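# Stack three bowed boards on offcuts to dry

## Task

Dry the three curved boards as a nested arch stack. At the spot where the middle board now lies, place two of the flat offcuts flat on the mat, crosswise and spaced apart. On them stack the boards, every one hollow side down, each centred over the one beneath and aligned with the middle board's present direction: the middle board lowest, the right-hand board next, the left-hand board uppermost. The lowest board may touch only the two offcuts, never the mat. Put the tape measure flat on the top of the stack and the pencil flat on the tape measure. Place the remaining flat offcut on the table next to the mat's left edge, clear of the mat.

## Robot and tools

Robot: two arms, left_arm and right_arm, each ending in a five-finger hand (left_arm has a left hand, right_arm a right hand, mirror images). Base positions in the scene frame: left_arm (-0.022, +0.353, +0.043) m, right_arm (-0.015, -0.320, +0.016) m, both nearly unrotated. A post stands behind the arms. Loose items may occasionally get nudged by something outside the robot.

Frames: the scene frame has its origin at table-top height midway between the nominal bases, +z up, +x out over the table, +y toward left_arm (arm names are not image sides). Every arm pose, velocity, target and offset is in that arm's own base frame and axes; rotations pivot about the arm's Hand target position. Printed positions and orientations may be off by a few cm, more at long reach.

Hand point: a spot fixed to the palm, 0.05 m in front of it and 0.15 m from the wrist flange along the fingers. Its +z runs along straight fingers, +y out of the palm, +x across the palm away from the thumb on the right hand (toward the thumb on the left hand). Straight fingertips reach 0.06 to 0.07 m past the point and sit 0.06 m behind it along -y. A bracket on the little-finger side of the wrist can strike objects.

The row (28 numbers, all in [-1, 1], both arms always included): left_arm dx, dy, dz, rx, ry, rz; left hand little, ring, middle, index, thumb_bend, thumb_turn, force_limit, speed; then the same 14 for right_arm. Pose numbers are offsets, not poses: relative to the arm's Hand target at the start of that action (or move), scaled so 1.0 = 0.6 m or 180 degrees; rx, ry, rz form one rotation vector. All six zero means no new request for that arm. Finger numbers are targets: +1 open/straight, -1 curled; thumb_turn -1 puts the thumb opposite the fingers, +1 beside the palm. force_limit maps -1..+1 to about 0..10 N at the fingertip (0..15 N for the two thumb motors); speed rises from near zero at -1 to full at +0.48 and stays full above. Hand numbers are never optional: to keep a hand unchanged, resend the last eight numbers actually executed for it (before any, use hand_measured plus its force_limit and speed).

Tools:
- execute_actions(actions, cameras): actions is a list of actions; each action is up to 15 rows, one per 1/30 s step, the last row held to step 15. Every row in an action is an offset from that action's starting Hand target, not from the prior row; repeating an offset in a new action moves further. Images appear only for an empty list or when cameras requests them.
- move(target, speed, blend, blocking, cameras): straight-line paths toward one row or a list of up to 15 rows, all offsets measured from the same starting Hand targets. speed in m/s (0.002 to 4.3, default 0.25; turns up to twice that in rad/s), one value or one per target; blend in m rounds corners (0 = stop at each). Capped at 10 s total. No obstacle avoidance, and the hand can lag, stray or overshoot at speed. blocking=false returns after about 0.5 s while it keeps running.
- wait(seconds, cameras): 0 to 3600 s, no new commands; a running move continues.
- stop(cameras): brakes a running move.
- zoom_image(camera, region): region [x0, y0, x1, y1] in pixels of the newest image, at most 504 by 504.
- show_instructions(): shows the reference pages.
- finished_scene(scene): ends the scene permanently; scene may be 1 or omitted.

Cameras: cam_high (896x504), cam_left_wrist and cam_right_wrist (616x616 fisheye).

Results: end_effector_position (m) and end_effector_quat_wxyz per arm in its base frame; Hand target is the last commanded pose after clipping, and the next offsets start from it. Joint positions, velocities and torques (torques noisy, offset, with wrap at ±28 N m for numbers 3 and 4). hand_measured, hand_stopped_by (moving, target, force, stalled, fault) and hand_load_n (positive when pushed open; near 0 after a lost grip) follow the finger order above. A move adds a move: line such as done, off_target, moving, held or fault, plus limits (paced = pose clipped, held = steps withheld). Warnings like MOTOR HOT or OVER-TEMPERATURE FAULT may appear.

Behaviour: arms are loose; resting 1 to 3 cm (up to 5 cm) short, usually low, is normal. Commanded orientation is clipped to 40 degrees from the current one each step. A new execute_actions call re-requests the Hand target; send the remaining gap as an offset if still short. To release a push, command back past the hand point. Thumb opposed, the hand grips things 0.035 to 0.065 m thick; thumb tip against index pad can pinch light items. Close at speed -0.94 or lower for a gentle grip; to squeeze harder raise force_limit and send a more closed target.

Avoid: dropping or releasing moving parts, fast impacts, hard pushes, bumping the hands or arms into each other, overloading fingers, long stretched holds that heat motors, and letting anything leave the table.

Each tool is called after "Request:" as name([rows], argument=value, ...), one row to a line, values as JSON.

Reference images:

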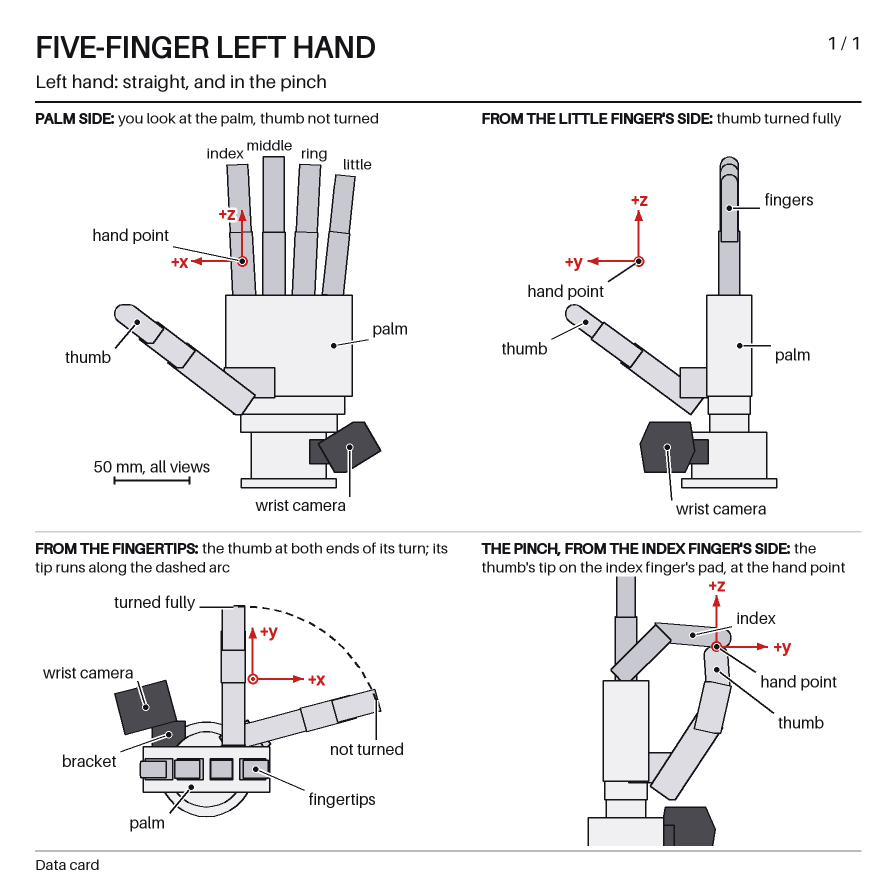

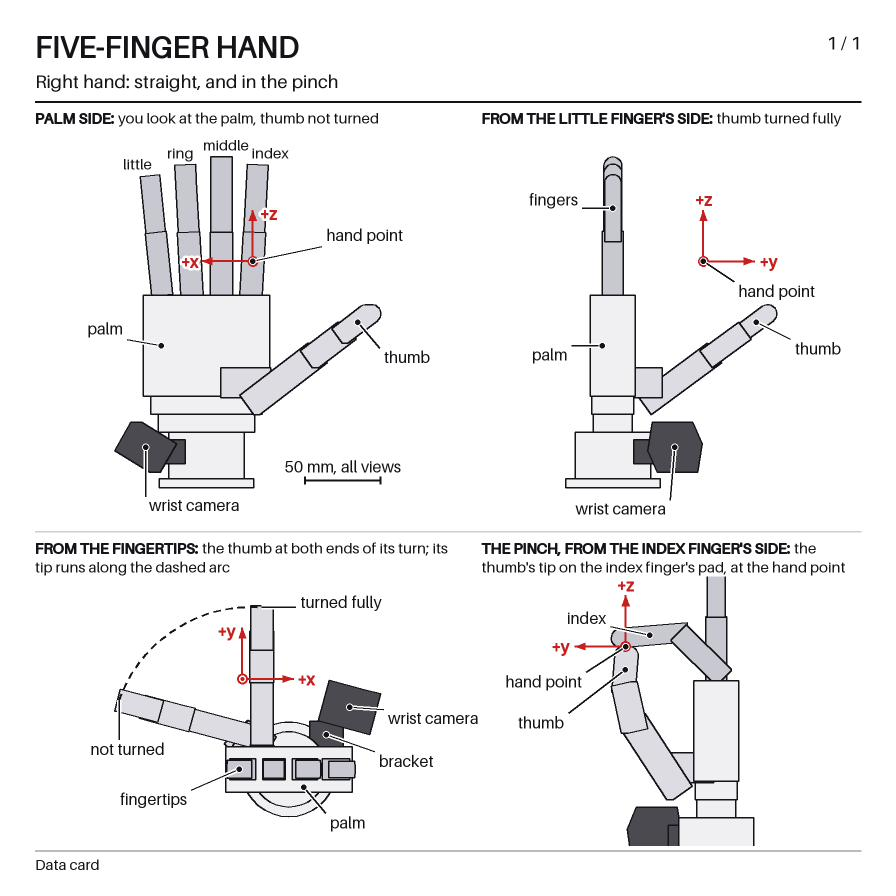

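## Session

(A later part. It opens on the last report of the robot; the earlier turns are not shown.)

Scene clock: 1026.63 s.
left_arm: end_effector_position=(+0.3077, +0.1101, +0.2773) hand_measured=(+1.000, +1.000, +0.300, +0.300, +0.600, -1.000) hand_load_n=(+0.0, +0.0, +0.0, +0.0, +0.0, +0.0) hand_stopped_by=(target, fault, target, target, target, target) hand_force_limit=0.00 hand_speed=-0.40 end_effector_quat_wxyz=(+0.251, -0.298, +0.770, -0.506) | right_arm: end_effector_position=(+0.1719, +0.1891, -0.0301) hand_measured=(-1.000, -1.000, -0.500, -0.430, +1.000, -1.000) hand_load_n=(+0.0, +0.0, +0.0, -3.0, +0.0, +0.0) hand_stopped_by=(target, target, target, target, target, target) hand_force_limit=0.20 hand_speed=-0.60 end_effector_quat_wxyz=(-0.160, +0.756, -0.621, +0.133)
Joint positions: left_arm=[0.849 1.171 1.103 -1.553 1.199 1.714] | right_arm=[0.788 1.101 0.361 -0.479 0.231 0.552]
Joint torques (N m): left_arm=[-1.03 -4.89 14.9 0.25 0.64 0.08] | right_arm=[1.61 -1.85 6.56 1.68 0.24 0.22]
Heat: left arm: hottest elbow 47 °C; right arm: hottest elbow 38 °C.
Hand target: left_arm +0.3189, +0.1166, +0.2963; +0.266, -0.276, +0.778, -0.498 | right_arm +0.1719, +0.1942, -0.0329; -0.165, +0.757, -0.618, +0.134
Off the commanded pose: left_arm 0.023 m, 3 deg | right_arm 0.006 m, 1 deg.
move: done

Request:
move([
  [0,0,0,0,0,0,1,1,0.3,0.3,0.6,-1,0.0,-0.4,0,0.0,0.0,0,0,0,-1,-1,-0.5,-0.45,1,-1,0.2,-0.6],
  [0,0,0,0,0,0,1,1,0.3,0.3,0.6,-1,0.0,-0.4,0,0.0,0.0,0,0,0,-1,-1,-0.5,-0.45,0.38,-1,-0.1,-0.88],
], speed=0.03, cameras=["cam_right_wrist"])

Request:
zoom_image(camera="cam_right_wrist", region=[260, 130, 480, 380])

Scene clock: 1029.57 s.
left_arm: end_effector_position=(+0.3077, +0.1101, +0.2773) hand_measured=(+1.000, +1.000, +0.300, +0.300, +0.600, -1.000) hand_load_n=(+0.0, +0.0, +0.0, +0.0, +0.0, +0.0) hand_stopped_by=(target, fault, target, target, target, target) hand_force_limit=0.00 hand_speed=-0.40 end_effector_quat_wxyz=(+0.251, -0.298, +0.770, -0.506) | right_arm: end_effector_position=(+0.1703, +0.1904, -0.0308) hand_measured=(-1.000, -1.000, -0.500, -0.450, +0.856, -1.000) hand_load_n=(+0.0, +0.0, +0.0, +0.0, +4.5, -0.5) hand_stopped_by=(target, target, target, target, force, target) hand_force_limit=-0.10 hand_speed=-0.88 end_effector_quat_wxyz=(-0.160, +0.757, -0.619, +0.132)
Joint positions: left_arm=[0.849 1.171 1.103 -1.553 1.199 1.714] | right_arm=[0.796 1.103 0.359 -0.476 0.231 0.555]
Joint torques (N m): left_arm=[-1.03 -4.84 14.95 0.24 0.65 0.08] | right_arm=[1.49 -1.79 6.61 1.55 0.26 0.21]
Heat: left arm: hottest elbow 47 °C; right arm: hottest elbow 37 °C.
Hand target: left_arm +0.3189, +0.1166, +0.2963; +0.266, -0.276, +0.778, -0.498 | right_arm +0.1719, +0.1942, -0.0329; -0.165, +0.757, -0.618, +0.134
Off the commanded pose: left_arm 0.023 m, 3 deg | right_arm 0.005 m, 1 deg.
move: done

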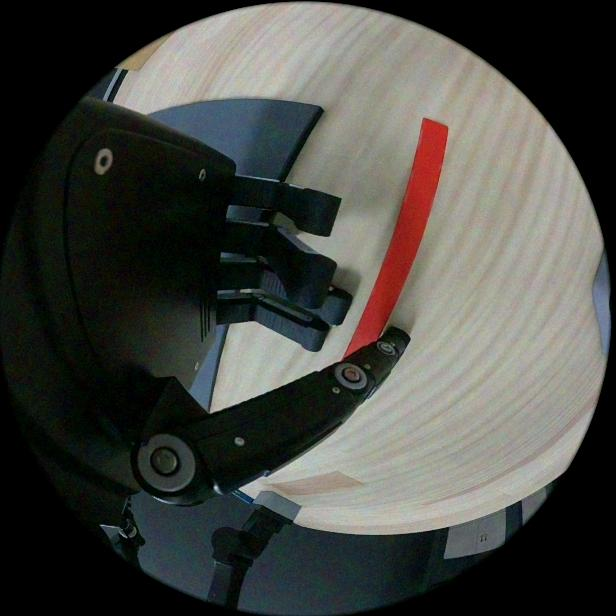

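Scaled by 2.016 from the camera's image (finer frame: 880x880).

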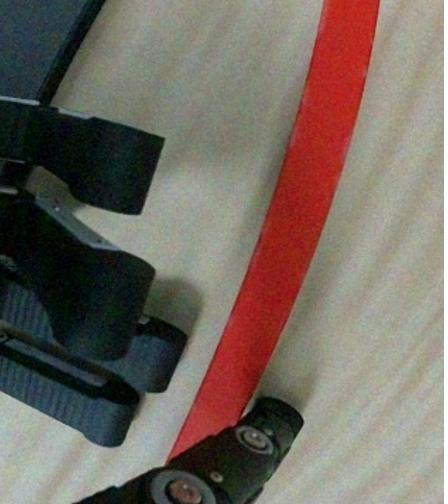

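Request:
move([
  [0,0,0,0,0,0,1,1,0.3,0.3,0.6,-1,0.0,-0.4,-0.004,0.0,0.004,0,0,0,-1,-1,-0.5,-0.45,0.37,-1,0.1,-0.86],
  [0,0,0,0,0,0,1,1,0.3,0.3,0.6,-1,0.0,-0.4,-0.008,0.0,0.008,0,0,0,-1,-1,-0.5,-0.45,0.36,-1,0.1,-0.86],
  [0,0,0,0,0,0,1,1,0.3,0.3,0.6,-1,0.0,-0.4,-0.012,0.0,0.012,0,0,0,-1,-1,-0.5,-0.45,0.35,-1,0.1,-0.86],
], speed=0.03, cameras=["cam_right_wrist"])

Request:
zoom_image(camera="cam_right_wrist", region=[260, 130, 480, 380])

Scene clock: 1036.33 s.
left_arm: end_effector_position=(+0.3077, +0.1101, +0.2773) hand_measured=(+1.000, +1.000, +0.300, +0.300, +0.600, -1.000) hand_load_n=(+0.0, -0.5, +0.0, +0.0, +0.0, +0.0) hand_stopped_by=(target, fault, target, target, target, target) hand_force_limit=0.00 hand_speed=-0.40 end_effector_quat_wxyz=(+0.251, -0.298, +0.770, -0.506) | right_arm: end_effector_position=(+0.1613, +0.1895, -0.0278) hand_measured=(-1.000, -1.000, -0.500, -0.450, +0.680, -1.000) hand_load_n=(+0.0, +0.0, +0.0, +0.0, +7.0, -2.0) hand_stopped_by=(target, target, target, target, force, target) hand_force_limit=0.10 hand_speed=-0.86 end_effector_quat_wxyz=(-0.154, +0.763, -0.614, +0.130)
Joint positions: left_arm=[0.849 1.171 1.103 -1.553 1.199 1.714] | right_arm=[0.821 1.08 0.359 -0.516 0.234 0.564]
Joint torques (N m): left_arm=[-1.03 -5.01 15.05 0.24 0.67 0.1] | right_arm=[1.49 -2.96 6.76 1.26 0.4 0.28]
Heat: left arm: hottest elbow 48 °C; right arm: hottest elbow 37 °C.
Hand target: left_arm +0.3189, +0.1166, +0.2963; +0.266, -0.276, +0.778, -0.498 | right_arm +0.1647, +0.1942, -0.0257; -0.165, +0.757, -0.618, +0.134
Off the commanded pose: left_arm 0.023 m, 3 deg | right_arm 0.006 m, 2 deg.
move: done

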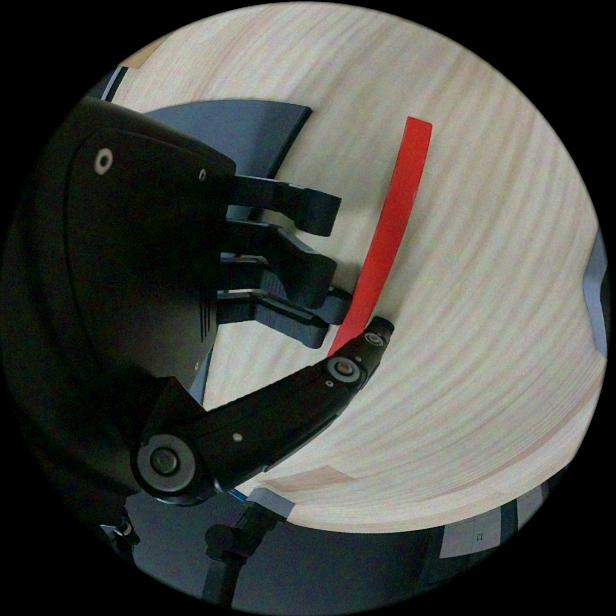

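Scaled by 2.016 from the camera's image (finer frame: 880x880).

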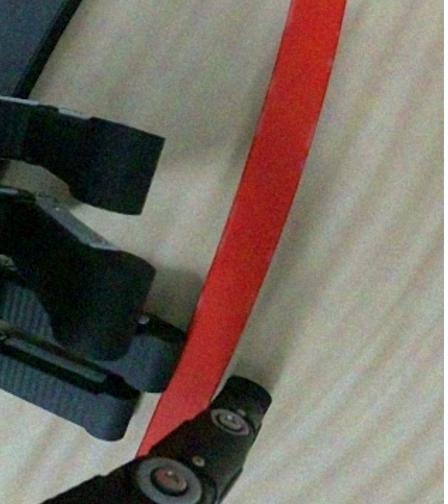

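Request:
move([
  [0,0,0,0,0,0,1,1,0.3,0.3,0.6,-1,0.0,-0.4,-0.002,0.0,0.003,0,0,0,-1,-1,-0.5,-0.45,0.34,-1,0.15,-0.86],
  [0,0,0,0,0,0,1,1,0.3,0.3,0.6,-1,0.0,-0.4,-0.002,0.0,0.008,0,0,0,-1,-1,-0.5,-0.45,0.33,-1,0.15,-0.86],
  [0,0,0,0,0,0,1,1,0.3,0.3,0.6,-1,0.0,-0.4,-0.002,0.0,0.013,0,0,0,-1,-1,-0.5,-0.45,0.32,-1,0.15,-0.86],
  [0,0,0,0,0,0,1,1,0.3,0.3,0.6,-1,0.0,-0.4,-0.002,0.0,0.018,0,0,0,-1,-1,-0.5,-0.45,0.31,-1,0.15,-0.86],
], speed=0.02, cameras=["cam_right_wrist"])

Request:
zoom_image(camera="cam_right_wrist", region=[260, 130, 480, 380])

Scene clock: 1043.10 s.
left_arm: end_effector_position=(+0.3077, +0.1101, +0.2773) hand_measured=(+1.000, +1.000, +0.300, +0.300, +0.600, -1.000) hand_load_n=(+0.5, +0.0, +0.0, +0.0, +0.0, +0.0) hand_stopped_by=(target, fault, target, target, target, target) hand_force_limit=0.00 hand_speed=-0.40 end_effector_quat_wxyz=(+0.251, -0.298, +0.770, -0.506) | right_arm: end_effector_position=(+0.1572, +0.1868, -0.0245) hand_measured=(-1.000, -1.000, -0.500, -0.450, +0.422, -1.000) hand_load_n=(+0.0, +0.0, +0.5, +0.0, +9.5, +1.0) hand_stopped_by=(target, target, target, target, force, target) hand_force_limit=0.15 hand_speed=-0.86 end_effector_quat_wxyz=(-0.150, +0.761, -0.617, +0.131)
Joint positions: left_arm=[0.849 1.171 1.103 -1.553 1.199 1.714] | right_arm=[0.828 1.057 0.359 -0.549 0.24 0.581]
Joint torques (N m): left_arm=[-0.73 -5.13 14.91 0.16 0.64 0.11] | right_arm=[1.38 -3.72 8.25 0.47 0.25 0.21]
Heat: left arm: hottest elbow 48 °C; right arm: hottest elbow 37 °C.
Hand target: left_arm +0.3189, +0.1166, +0.2963; +0.266, -0.276, +0.778, -0.498 | right_arm +0.1635, +0.1942, -0.0149; -0.165, +0.757, -0.618, +0.134
Off the commanded pose: left_arm 0.023 m, 3 deg | right_arm 0.014 m, 2 deg.
move: off_target (right_arm); target 3's new numbers were sent with right_arm's hand 0.011 m and 2 deg from that target; target 4's new numbers were sent with right_arm's hand 0.014 m and 2 deg from that target

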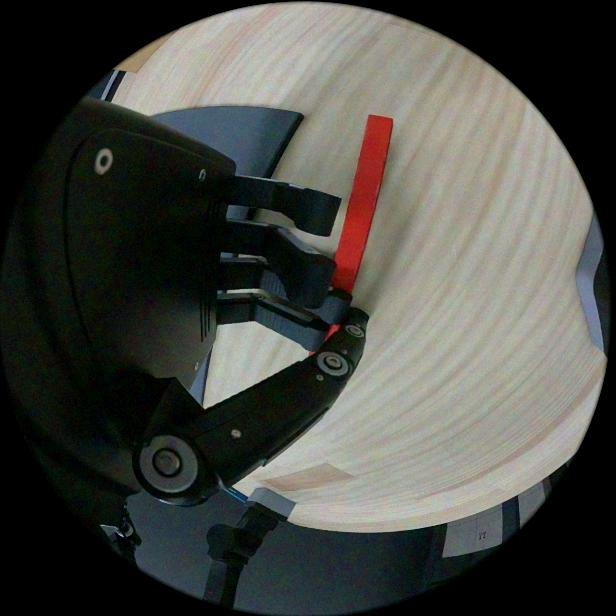

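Scaled by 2.016 from the camera's image (finer frame: 880x880).

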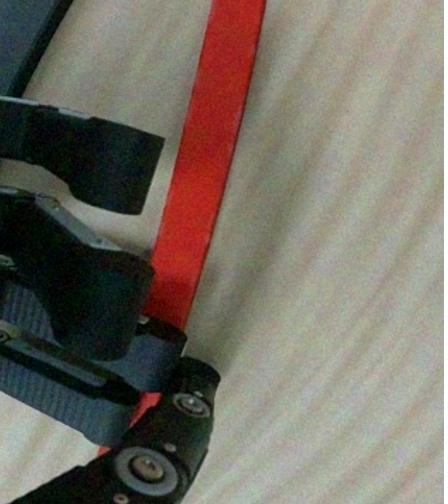

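Request:
move([
  [0,0,0,0,0,0,1,1,0.3,0.3,0.6,-1,0.0,-0.4,0,0.0,0,0,0,0,-1,-1,-0.5,-0.45,1,-1,0.15,-0.5],
  [0,0,0,0,0,0,1,1,0.3,0.3,0.6,-1,0.0,-0.4,0.002,0.0,0.07,-0.003,0.022,0,-1,-1,-0.5,-0.45,1,-1,0.15,-0.5],
], speed=0.05, cameras=["cam_right_wrist"])

Request:
zoom_image(camera="cam_right_wrist", region=[260, 130, 480, 380])

Scene clock: 1047.63 s.
left_arm: end_effector_position=(+0.3077, +0.1101, +0.2773) hand_measured=(+1.000, +1.000, +0.300, +0.300, +0.600, -1.000) hand_load_n=(+0.0, +0.0, +0.0, +0.0, +0.0, +0.0) hand_stopped_by=(target, fault, target, target, target, target) hand_force_limit=0.00 hand_speed=-0.40 end_effector_quat_wxyz=(+0.251, -0.298, +0.770, -0.506) | right_arm: end_effector_position=(+0.1451, +0.1819, +0.0054) hand_measured=(-1.000, -1.000, -0.500, -0.450, +1.000, -1.000) hand_load_n=(+0.0, +0.0, +0.0, +0.0, +0.0, +0.0) hand_stopped_by=(target, target, target, target, target, target) hand_force_limit=0.15 hand_speed=-0.50 end_effector_quat_wxyz=(-0.112, +0.768, -0.622, +0.106)
Joint positions: left_arm=[0.849 1.171 1.103 -1.553 1.199 1.714] | right_arm=[0.811 1.003 0.436 -0.76 0.192 0.578]
Joint torques (N m): left_arm=[-1.73 -4.25 14.91 0.18 0.63 0.08] | right_arm=[-0.85 -3.49 11.58 0.34 0 -0.01]
Heat: left arm: hottest elbow 48 °C; right arm: hottest elbow 37 °C.
Hand target: left_arm +0.3189, +0.1166, +0.2963; +0.266, -0.276, +0.778, -0.498 | right_arm +0.1647, +0.1942, +0.0271; -0.139, +0.762, -0.623, +0.111
Off the commanded pose: left_arm 0.023 m, 3 deg | right_arm 0.032 m, 3 deg.
move: off_target (right_arm)

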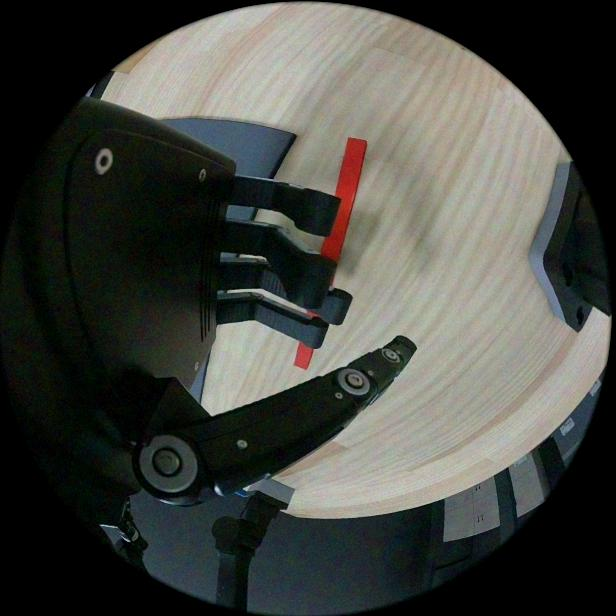

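Scaled by 2.016 from the camera's image (finer frame: 880x880).

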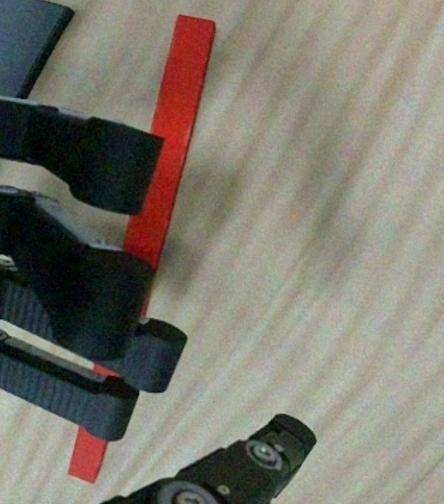

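Request:
zoom_image(camera="cam_right_wrist", region=[200, 100, 460, 400])

Request:
move([
  [0,0,0,0,0,0,1,1,0.3,0.3,0.6,-1,0.0,-0.4,0,0,0.12,0.014,-0.071,0,-1,-1,-0.47,-0.4,0.9,-1,0.15,-0.5],
], speed=0.1, cameras=["cam_right_wrist","cam_high"])

Request:
zoom_image(camera="cam_high", region=[310, 110, 400, 200])

Scaled by 1.680 from the camera's image (finer frame: 880x880).

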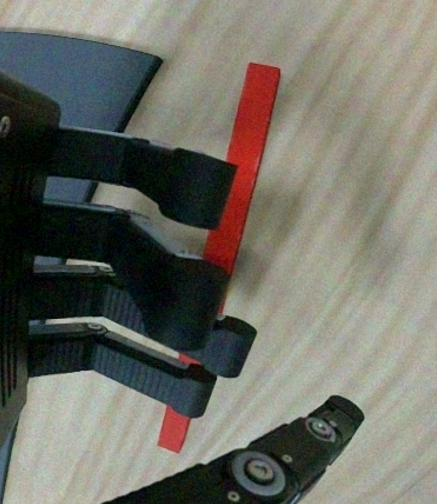

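Scene clock: 1053.17 s.
left_arm: end_effector_position=(+0.3077, +0.1101, +0.2773) hand_measured=(+1.000, +1.000, +0.300, +0.300, +0.600, -1.000) hand_load_n=(+0.0, +0.0, +0.0, +0.0, +0.0, +0.0) hand_stopped_by=(target, fault, target, target, target, target) hand_force_limit=0.00 hand_speed=-0.40 end_effector_quat_wxyz=(+0.251, -0.298, +0.770, -0.506) | right_arm: end_effector_position=(+0.1561, +0.1770, +0.0716) hand_measured=(-1.000, -1.000, -0.470, -0.400, +0.900, -1.000) hand_load_n=(+0.0, +0.0, +0.0, +0.0, +0.0, +0.0) hand_stopped_by=(target, target, target, target, target, target) hand_force_limit=0.15 hand_speed=-0.50 end_effector_quat_wxyz=(-0.193, +0.748, -0.609, +0.181)
Joint positions: left_arm=[0.849 1.171 1.103 -1.553 1.199 1.714] | right_arm=[0.903 0.733 0.479 -0.914 0.363 0.626]
Joint torques (N m): left_arm=[-0.85 -4.84 15.1 0.18 0.64 0.09] | right_arm=[1.85 -1.44 13.26 0.55 0.33 0.21]
Heat: left arm: hottest elbow 48 °C; right arm: hottest elbow 37 °C.
Hand target: left_arm +0.3189, +0.1166, +0.2963; +0.266, -0.276, +0.778, -0.498 | right_arm +0.1647, +0.1942, +0.0991; -0.225, +0.741, -0.606, +0.181
Off the commanded pose: left_arm 0.023 m, 3 deg | right_arm 0.034 m, 4 deg.
move: off_target (right_arm)
Images, in order (width x height): cam_high 896x504, cam_right_wrist 616x616.

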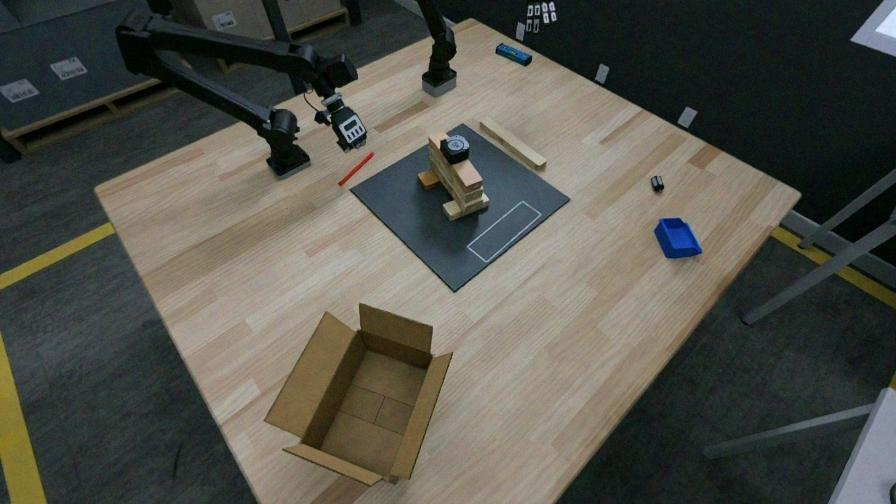

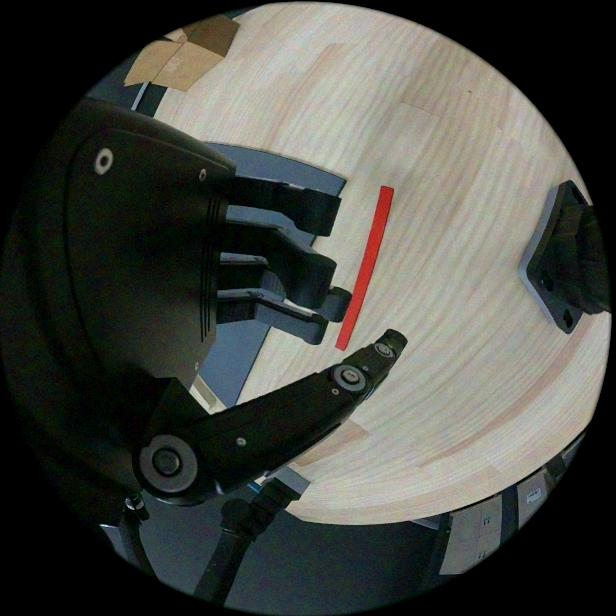

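Scaled by 5.600 from the camera's image (finer frame: 1280x720).

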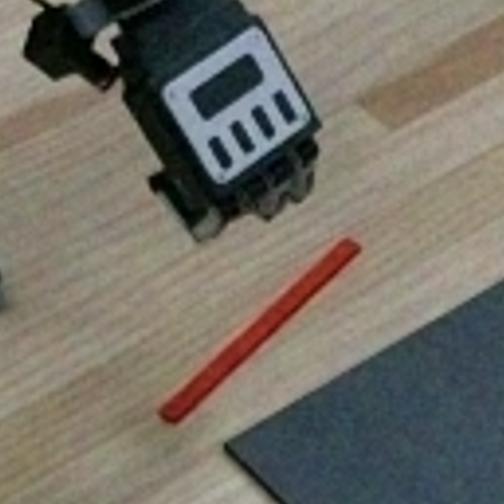

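Request:
move([
  [0,0,0,0,0,0,1,1,0.3,0.3,0.6,-1,0.0,-0.4,0.052,-0.009,0,0,0,0.03,-1,-1,-0.47,-0.4,0.9,-1,0.15,-0.5],
  [0,0,0,0,0,0,1,1,0.3,0.3,0.6,-1,0.0,-0.4,0.052,-0.009,-0.14,0,0,0.03,-1,-1,-0.47,-0.4,0.9,-1,0.15,-0.5],
], speed=0.07, cameras=["cam_right_wrist","cam_high"])

Request:
zoom_image(camera="cam_right_wrist", region=[260, 130, 480, 380])

Scene clock: 1058.07 s.
left_arm: end_effector_position=(+0.3077, +0.1101, +0.2773) hand_measured=(+1.000, +1.000, +0.300, +0.300, +0.600, -1.000) hand_load_n=(+0.0, +0.0, +0.0, +0.0, +0.0, +0.0) hand_stopped_by=(target, fault, target, target, target, target) hand_force_limit=0.00 hand_speed=-0.40 end_effector_quat_wxyz=(+0.251, -0.298, +0.770, -0.506) | right_arm: end_effector_position=(+0.1857, +0.1876, +0.0116) hand_measured=(-1.000, -1.000, -0.470, -0.400, +0.900, -1.000) hand_load_n=(+0.5, +0.0, +0.0, +0.0, +0.0, +0.0) hand_stopped_by=(target, target, target, target, target, target) hand_force_limit=0.15 hand_speed=-0.50 end_effector_quat_wxyz=(-0.224, +0.774, -0.569, +0.164)
Joint positions: left_arm=[0.849 1.171 1.103 -1.553 1.199 1.714] | right_arm=[0.779 0.899 0.358 -0.519 0.246 0.412]
Joint torques (N m): left_arm=[-1.2 -4.89 14.86 0.16 0.66 0.09] | right_arm=[-0.73 -1.08 8.47 1.95 0.01 -0.02]
Heat: left arm: hottest elbow 48 °C; right arm: hottest elbow 38 °C.
Hand target: left_arm +0.3189, +0.1166, +0.2963; +0.266, -0.276, +0.778, -0.498 | right_arm +0.1959, +0.1888, +0.0151; -0.233, +0.769, -0.570, +0.170
Off the commanded pose: left_arm 0.023 m, 3 deg | right_arm 0.011 m, 1 deg.
move: off_target (right_arm)
Images, in order (width x height): cam_high 896x504, cam_right_wrist 616x616.

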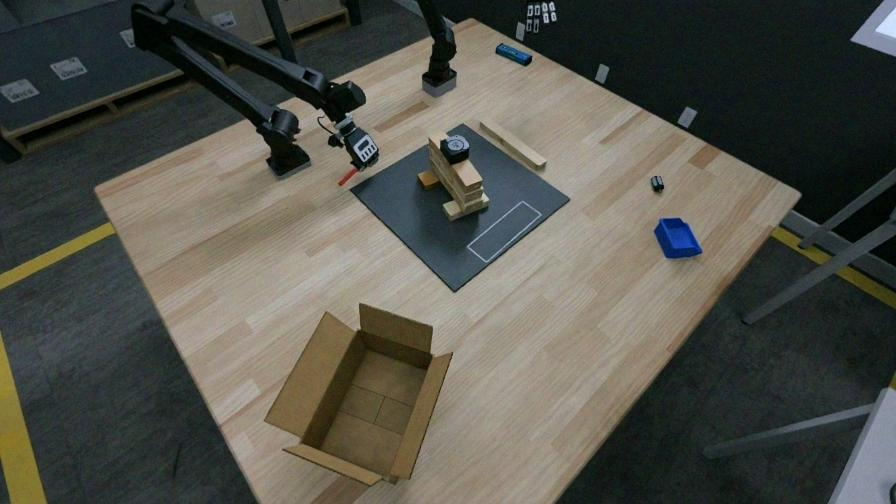

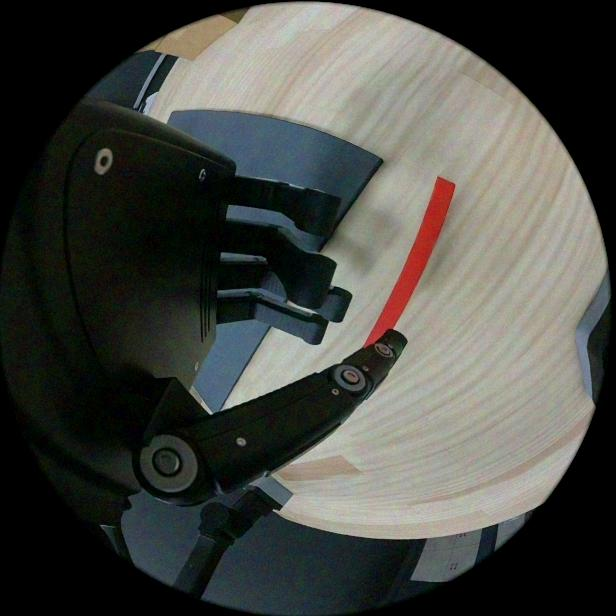

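Scaled by 2.016 from the camera's image (finer frame: 880x880).

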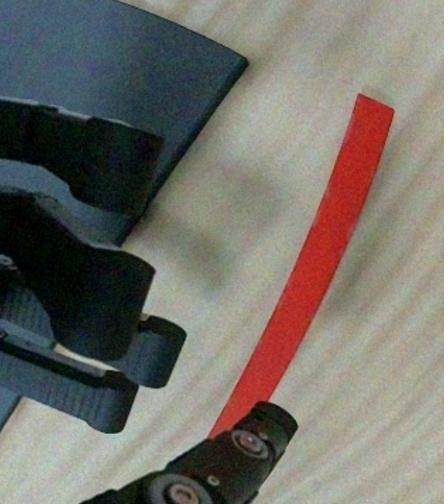

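Request:
wait(seconds=0.1, cameras=["cam_high", "cam_right_wrist"])

Scene clock: 1060.63 s.
left_arm: end_effector_position=(+0.3077, +0.1101, +0.2773) hand_measured=(+1.000, +1.000, +0.300, +0.300, +0.600, -1.000) hand_load_n=(+0.0, +0.0, +0.0, +0.0, +0.0, +0.0) hand_stopped_by=(target, fault, target, target, target, target) hand_force_limit=0.00 hand_speed=-0.40 end_effector_quat_wxyz=(+0.251, -0.298, +0.770, -0.506) | right_arm: end_effector_position=(+0.1857, +0.1876, +0.0116) hand_measured=(-1.000, -1.000, -0.470, -0.400, +0.900, -1.000) hand_load_n=(+0.0, +0.0, +0.0, +0.0, +0.0, +0.0) hand_stopped_by=(target, target, target, target, target, target) hand_force_limit=0.15 hand_speed=-0.50 end_effector_quat_wxyz=(-0.224, +0.774, -0.569, +0.164)
Joint positions: left_arm=[0.849 1.171 1.103 -1.553 1.199 1.714] | right_arm=[0.779 0.899 0.358 -0.519 0.246 0.412]
Joint torques (N m): left_arm=[-0.91 -4.89 14.87 0.17 0.67 0.07] | right_arm=[-0.79 -1.08 8.5 1.92 0.01 -0.02]
Heat: left arm: hottest elbow 48 °C; right arm: hottest elbow 38 °C.
Hand target: left_arm +0.3189, +0.1166, +0.2963; +0.266, -0.276, +0.778, -0.498 | right_arm +0.1959, +0.1888, +0.0151; -0.233, +0.769, -0.570, +0.170
Off the commanded pose: left_arm 0.023 m, 3 deg | right_arm 0.011 m, 1 deg.
wait: 0.10 s; at rest from the start

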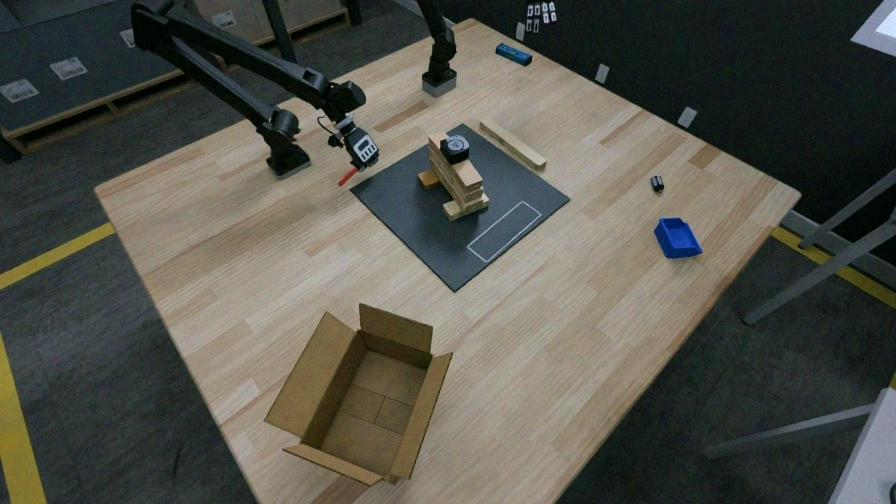

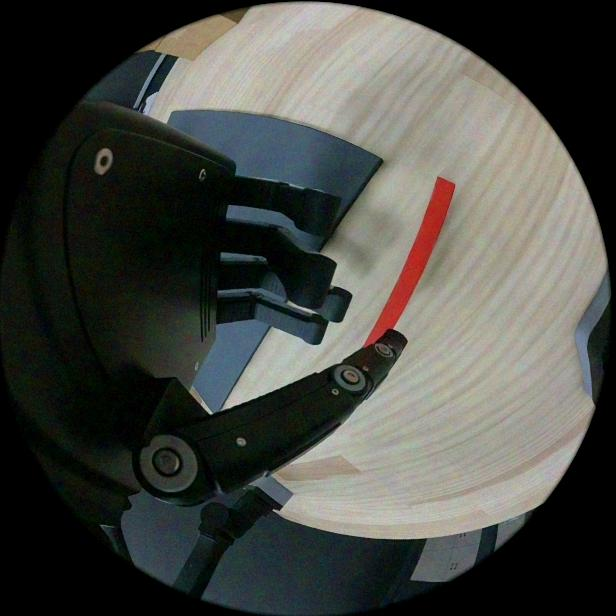

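Request:
move(target=[0,0,0,0,0,0,1,1,0.3,0.3,0.6,-1,0.0,-0.4,-0.025,0,-0.03,0,0,0,-1,-1,-0.47,-0.4,0.9,-1,0.15,-0.5], speed=0.05, cameras=["cam_right_wrist"])

Request:
zoom_image(camera="cam_right_wrist", region=[260, 150, 480, 400])

Scene clock: 1062.97 s.
left_arm: end_effector_position=(+0.3077, +0.1101, +0.2773) hand_measured=(+1.000, +1.000, +0.300, +0.300, +0.600, -1.000) hand_load_n=(+0.0, +0.0, +0.0, +0.0, +0.0, +0.0) hand_stopped_by=(target, fault, target, target, target, target) hand_force_limit=0.00 hand_speed=-0.40 end_effector_quat_wxyz=(+0.251, -0.298, +0.770, -0.506) | right_arm: end_effector_position=(+0.1774, +0.1792, -0.0065) hand_measured=(-1.000, -1.000, -0.470, -0.400, +0.900, -1.000) hand_load_n=(+0.0, +0.0, +0.0, +0.0, +0.0, +0.0) hand_stopped_by=(target, target, target, target, target, target) hand_force_limit=0.15 hand_speed=-0.50 end_effector_quat_wxyz=(-0.220, +0.770, -0.575, +0.168)
Joint positions: left_arm=[0.849 1.171 1.103 -1.553 1.199 1.714] | right_arm=[0.79 0.903 0.306 -0.473 0.264 0.434]
Joint torques (N m): left_arm=[-1.14 -4.95 14.99 0.18 0.66 0.1] | right_arm=[1.79 -0.91 8.2 1.91 0.26 0.21]
Heat: left arm: hottest elbow 48 °C; right arm: hottest elbow 38 °C.
Hand target: left_arm +0.3189, +0.1166, +0.2963; +0.266, -0.276, +0.778, -0.498 | right_arm +0.1809, +0.1888, -0.0029; -0.233, +0.769, -0.570, +0.170
Off the commanded pose: left_arm 0.023 m, 3 deg | right_arm 0.011 m, 2 deg.
move: off_target (right_arm)

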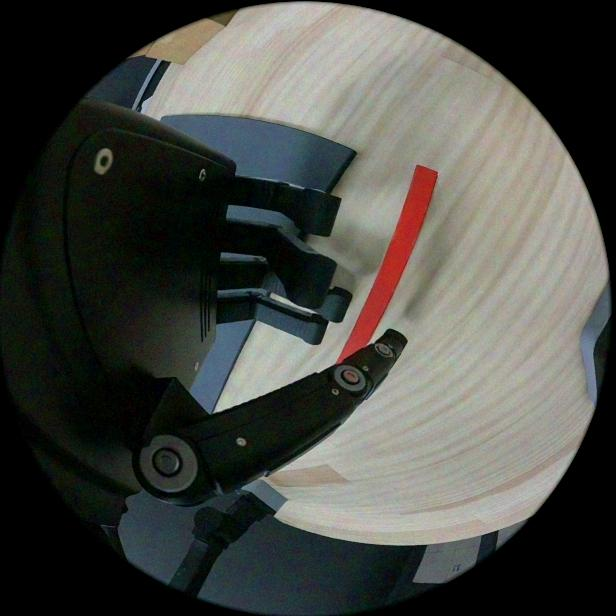

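Scaled by 2.016 from the camera's image (finer frame: 880x880).

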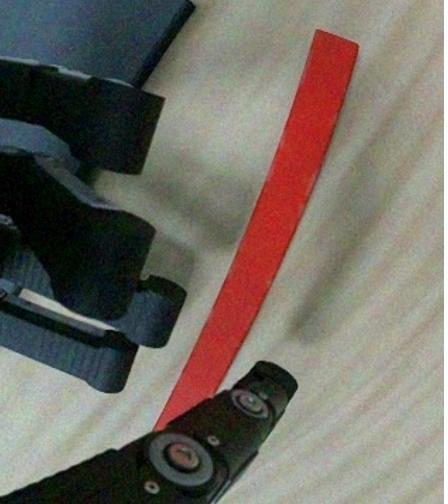

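Request:
move(target=[0,0,0,0,0,0,1,1,0.3,0.3,0.6,-1,0.0,-0.4,-0.006,0,-0.023,0,0,0,-1,-1,-0.47,-0.4,0.9,-1,0.15,-0.5], speed=0.04, cameras=["cam_right_wrist"])

Request:
zoom_image(camera="cam_right_wrist", region=[260, 150, 480, 400])

Scene clock: 1065.50 s.
left_arm: end_effector_position=(+0.3077, +0.1101, +0.2773) hand_measured=(+1.000, +1.000, +0.300, +0.300, +0.600, -1.000) hand_load_n=(+0.0, +0.0, +0.0, +0.0, +0.0, +0.0) hand_stopped_by=(target, fault, target, target, target, target) hand_force_limit=0.00 hand_speed=-0.40 end_effector_quat_wxyz=(+0.251, -0.298, +0.770, -0.506) | right_arm: end_effector_position=(+0.1741, +0.1793, -0.0199) hand_measured=(-1.000, -1.000, -0.470, -0.400, +0.900, -1.000) hand_load_n=(+0.0, +0.5, +0.0, +0.0, +0.0, +0.0) hand_stopped_by=(target, target, target, target, target, target) hand_force_limit=0.15 hand_speed=-0.50 end_effector_quat_wxyz=(-0.220, +0.770, -0.575, +0.169)
Joint positions: left_arm=[0.849 1.171 1.103 -1.553 1.199 1.714] | right_arm=[0.804 0.939 0.278 -0.413 0.272 0.446]
Joint torques (N m): left_arm=[-1.03 -4.54 14.94 0.21 0.62 0.1] | right_arm=[1.79 -1.08 7.88 1.85 0.28 0.21]
Heat: left arm: hottest elbow 48 °C; right arm: hottest elbow 38 °C.
Hand target: left_arm +0.3189, +0.1166, +0.2963; +0.266, -0.276, +0.778, -0.498 | right_arm +0.1773, +0.1888, -0.0167; -0.233, +0.769, -0.570, +0.170
Off the commanded pose: left_arm 0.023 m, 3 deg | right_arm 0.011 m, 2 deg.
move: off_target (right_arm)

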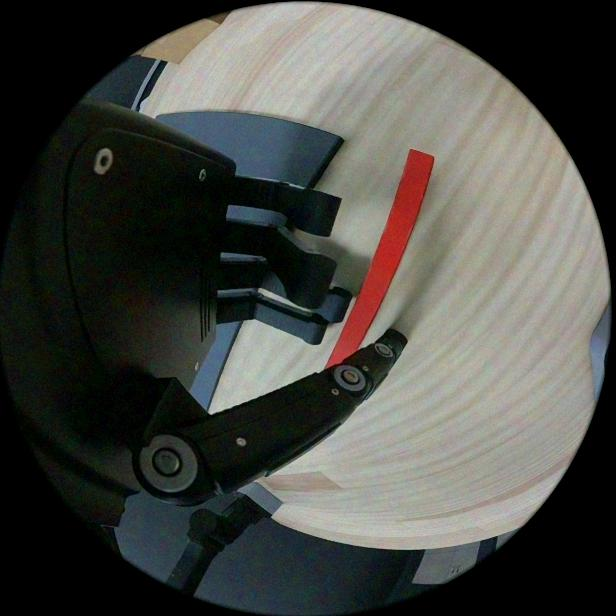

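Scaled by 2.016 from the camera's image (finer frame: 880x880).

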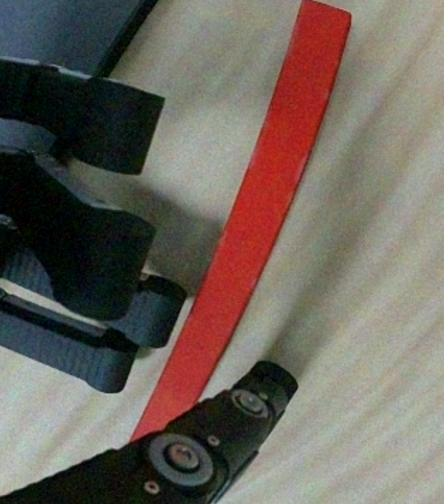

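Request:
move(target=[0,0,0,0,0,0,1,1,0.3,0.3,0.6,-1,0.0,-0.4,0.004,0,-0.01,0,0,0,-1,-1,-0.47,-0.4,0.9,-1,0.15,-0.5], speed=0.04, cameras=["cam_right_wrist"])

Request:
zoom_image(camera="cam_right_wrist", region=[260, 150, 480, 400])

Scene clock: 1067.27 s.
left_arm: end_effector_position=(+0.3077, +0.1101, +0.2773) hand_measured=(+1.000, +1.000, +0.300, +0.300, +0.600, -1.000) hand_load_n=(+0.0, +0.0, +0.0, +0.0, +0.0, +0.0) hand_stopped_by=(target, fault, target, target, target, target) hand_force_limit=0.00 hand_speed=-0.40 end_effector_quat_wxyz=(+0.251, -0.298, +0.770, -0.506) | right_arm: end_effector_position=(+0.1774, +0.1827, -0.0239) hand_measured=(-1.000, -1.000, -0.470, -0.400, +0.900, -1.000) hand_load_n=(+0.0, +0.0, +0.0, +0.0, +0.0, +0.0) hand_stopped_by=(target, target, target, target, target, target) hand_force_limit=0.15 hand_speed=-0.50 end_effector_quat_wxyz=(-0.225, +0.768, -0.575, +0.169)
Joint positions: left_arm=[0.849 1.171 1.103 -1.553 1.199 1.714] | right_arm=[0.804 0.966 0.274 -0.37 0.272 0.446]
Joint torques (N m): left_arm=[-0.91 -4.13 14.84 0.35 0.61 0.12] | right_arm=[1.26 -0.97 7.49 1.81 0.13 0.14]
Heat: left arm: hottest elbow 48 °C; right arm: hottest elbow 38 °C.
Hand target: left_arm +0.3189, +0.1166, +0.2963; +0.266, -0.276, +0.778, -0.498 | right_arm +0.1797, +0.1888, -0.0227; -0.233, +0.769, -0.570, +0.170
Off the commanded pose: left_arm 0.023 m, 3 deg | right_arm 0.007 m, 1 deg.
move: done

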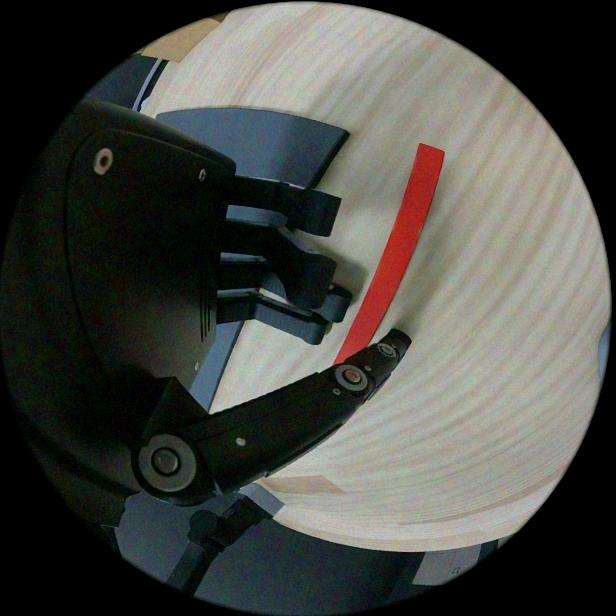

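Scaled by 2.016 from the camera's image (finer frame: 880x880).

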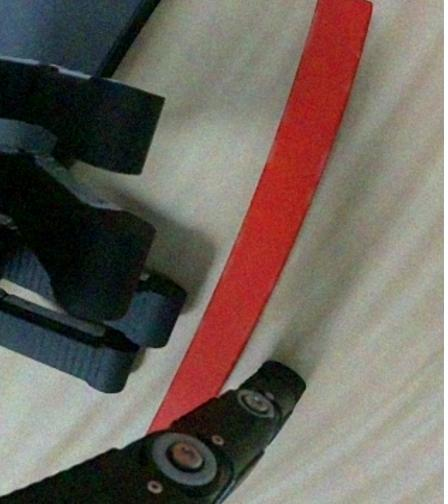

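Request:
move(target=[0,0,0,0,0,0,1,1,0.3,0.3,0.6,-1,0.0,-0.4,0,0,-0.009,0,0,0,-1,-1,-0.47,-0.4,0.9,-1,0.15,-0.5], speed=0.04, cameras=["cam_right_wrist"])

Request:
zoom_image(camera="cam_right_wrist", region=[260, 150, 480, 400])

Scene clock: 1069.10 s.
left_arm: end_effector_position=(+0.3077, +0.1101, +0.2773) hand_measured=(+1.000, +1.000, +0.300, +0.300, +0.600, -1.000) hand_load_n=(-0.5, +0.0, +0.0, +0.0, +0.0, +0.5) hand_stopped_by=(target, fault, target, target, target, target) hand_force_limit=0.00 hand_speed=-0.40 end_effector_quat_wxyz=(+0.251, -0.298, +0.770, -0.506) | right_arm: end_effector_position=(+0.1783, +0.1842, -0.0248) hand_measured=(-1.000, -1.000, -0.470, -0.400, +0.902, -1.000) hand_load_n=(+0.0, +0.0, +0.0, +0.0, +6.0, -1.5) hand_stopped_by=(target, target, target, target, target, target) hand_force_limit=0.15 hand_speed=-0.50 end_effector_quat_wxyz=(-0.227, +0.771, -0.571, +0.170)
Joint positions: left_arm=[0.849 1.171 1.103 -1.553 1.199 1.714] | right_arm=[0.805 0.975 0.274 -0.356 0.271 0.438]
Joint torques (N m): left_arm=[-1.08 -4.54 15.01 0.12 0.65 0.09] | right_arm=[1.08 -0.38 6.67 2.32 0.17 0.14]
Heat: left arm: hottest elbow 49 °C; right arm: hottest elbow 37 °C.
Hand target: left_arm +0.3189, +0.1166, +0.2963; +0.266, -0.276, +0.778, -0.498 | right_arm +0.1797, +0.1888, -0.0281; -0.233, +0.769, -0.570, +0.170
Off the commanded pose: left_arm 0.023 m, 3 deg | right_arm 0.006 m, 1 deg.
move: done

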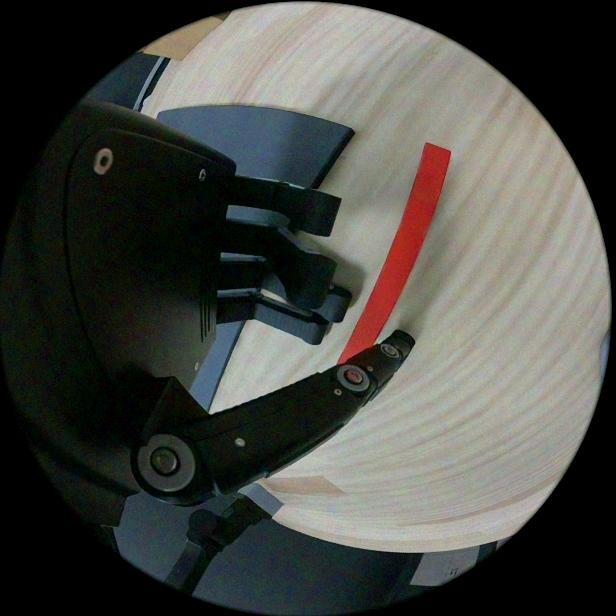

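Scaled by 2.016 from the camera's image (finer frame: 880x880).

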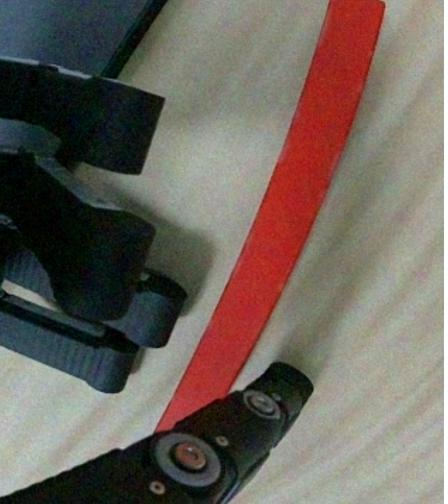

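Request:
move(target=[0,0,0,0,0,0,1,1,0.3,0.3,0.6,-1,0.0,-0.4,0,0,0.007,0,0,0,-1,-1,-0.42,-0.35,0.9,-1,0.15,-0.5], speed=0.04, cameras=["cam_right_wrist"])

Request:
zoom_image(camera="cam_right_wrist", region=[260, 150, 480, 400])

Scene clock: 1072.47 s.
left_arm: end_effector_position=(+0.3077, +0.1101, +0.2773) hand_measured=(+1.000, +1.000, +0.300, +0.300, +0.600, -1.000) hand_load_n=(+0.0, +0.0, +0.0, +0.0, +0.5, +0.0) hand_stopped_by=(target, fault, target, target, target, target) hand_force_limit=0.00 hand_speed=-0.40 end_effector_quat_wxyz=(+0.251, -0.298, +0.770, -0.506) | right_arm: end_effector_position=(+0.1783, +0.1842, -0.0248) hand_measured=(-1.000, -1.000, -0.420, -0.350, +0.902, -1.000) hand_load_n=(+0.0, +0.0, +0.0, -0.5, +5.5, -1.5) hand_stopped_by=(target, target, target, target, target, target) hand_force_limit=0.15 hand_speed=-0.50 end_effector_quat_wxyz=(-0.227, +0.771, -0.571, +0.170)
Joint positions: left_arm=[0.849 1.171 1.103 -1.553 1.199 1.714] | right_arm=[0.805 0.975 0.274 -0.356 0.271 0.438]
Joint torques (N m): left_arm=[-0.91 -4.95 14.91 0.16 0.65 0.11] | right_arm=[1.03 -1.38 7.3 1.51 0.16 0.14]
Heat: left arm: hottest elbow 49 °C; right arm: hottest elbow 37 °C.
Hand target: left_arm +0.3189, +0.1166, +0.2963; +0.266, -0.276, +0.778, -0.498 | right_arm +0.1797, +0.1888, -0.0239; -0.233, +0.769, -0.570, +0.170
Off the commanded pose: left_arm 0.023 m, 3 deg | right_arm 0.005 m, 1 deg.
move: done

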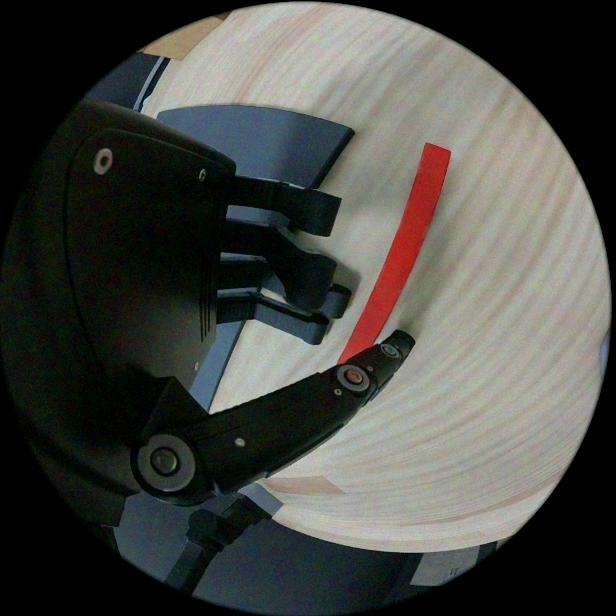

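Scaled by 2.016 from the camera's image (finer frame: 880x880).

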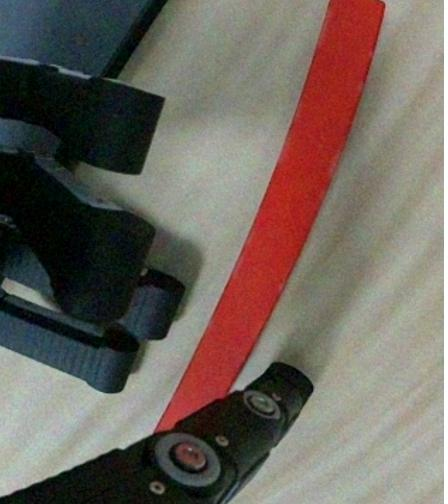

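Request:
move(target=[0,0,0,0,0,0,1,1,0.3,0.3,0.6,-1,0.0,-0.4,0,0,0.006,0,0,0,-1,-1,-0.42,-0.35,0.9,-1,0.15,-0.5], speed=0.04)

Scene clock: 1073.83 s.
left_arm: end_effector_position=(+0.3077, +0.1101, +0.2773) hand_measured=(+1.000, +1.000, +0.300, +0.300, +0.600, -1.000) hand_load_n=(-0.5, +0.0, +0.0, +0.0, +0.0, +0.5) hand_stopped_by=(target, fault, target, target, target, target) hand_force_limit=0.00 hand_speed=-0.40 end_effector_quat_wxyz=(+0.251, -0.298, +0.770, -0.506) | right_arm: end_effector_position=(+0.1779, +0.1839, -0.0248) hand_measured=(-1.000, -1.000, -0.420, -0.350, +0.902, -1.000) hand_load_n=(+0.0, +0.0, +0.0, +0.0, +4.0, -0.5) hand_stopped_by=(target, target, target, target, target, target) hand_force_limit=0.15 hand_speed=-0.50 end_effector_quat_wxyz=(-0.226, +0.770, -0.572, +0.169)
Joint positions: left_arm=[0.849 1.171 1.103 -1.553 1.199 1.714] | right_arm=[0.805 0.974 0.274 -0.359 0.271 0.44]
Joint torques (N m): left_arm=[-1.44 -4.54 14.95 0.17 0.63 0.1] | right_arm=[1.08 -2.2 7.8 0.85 0.16 0.15]
Heat: left arm: hottest elbow 49 °C; right arm: hottest elbow 37 °C.
Hand target: left_arm +0.3189, +0.1166, +0.2963; +0.266, -0.276, +0.778, -0.498 | right_arm +0.1797, +0.1888, -0.0203; -0.233, +0.769, -0.570, +0.170
Off the commanded pose: left_arm 0.023 m, 3 deg | right_arm 0.007 m, 1 deg.
move: done

Request:
move(target=[0,0,0,0,0,0,1,1,0.3,0.3,0.6,-1,0.0,-0.4,0,0,0.007,0,0,0,-1,-1,-0.42,-0.35,0.9,-1,0.15,-0.5], speed=0.04)

Scene clock: 1075.27 s.
left_arm: end_effector_position=(+0.3077, +0.1101, +0.2773) hand_measured=(+1.000, +1.000, +0.300, +0.300, +0.600, -1.000) hand_load_n=(+0.0, +0.0, +0.0, +0.0, +0.0, +0.0) hand_stopped_by=(target, fault, target, target, target, target) hand_force_limit=0.00 hand_speed=-0.40 end_effector_quat_wxyz=(+0.251, -0.298, +0.770, -0.506) | right_arm: end_effector_position=(+0.1765, +0.1828, -0.0239) hand_measured=(-1.000, -1.000, -0.420, -0.350, +0.900, -1.000) hand_load_n=(+0.0, +0.0, +0.0, +0.0, +0.0, +0.0) hand_stopped_by=(target, target, target, target, target, target) hand_force_limit=0.15 hand_speed=-0.50 end_effector_quat_wxyz=(-0.224, +0.769, -0.574, +0.168)
Joint positions: left_arm=[0.849 1.171 1.103 -1.553 1.199 1.714] | right_arm=[0.805 0.965 0.274 -0.373 0.271 0.446]
Joint torques (N m): left_arm=[-0.73 -5.01 14.93 0.25 0.63 0.07] | right_arm=[1.14 -2.49 8.47 0.62 0.15 0.14]
Heat: left arm: hottest elbow 49 °C; right arm: hottest elbow 37 °C.
Hand target: left_arm +0.3189, +0.1166, +0.2963; +0.266, -0.276, +0.778, -0.498 | right_arm +0.1797, +0.1888, -0.0161; -0.233, +0.769, -0.570, +0.170
Off the commanded pose: left_arm 0.023 m, 3 deg | right_arm 0.010 m, 1 deg.
move: done


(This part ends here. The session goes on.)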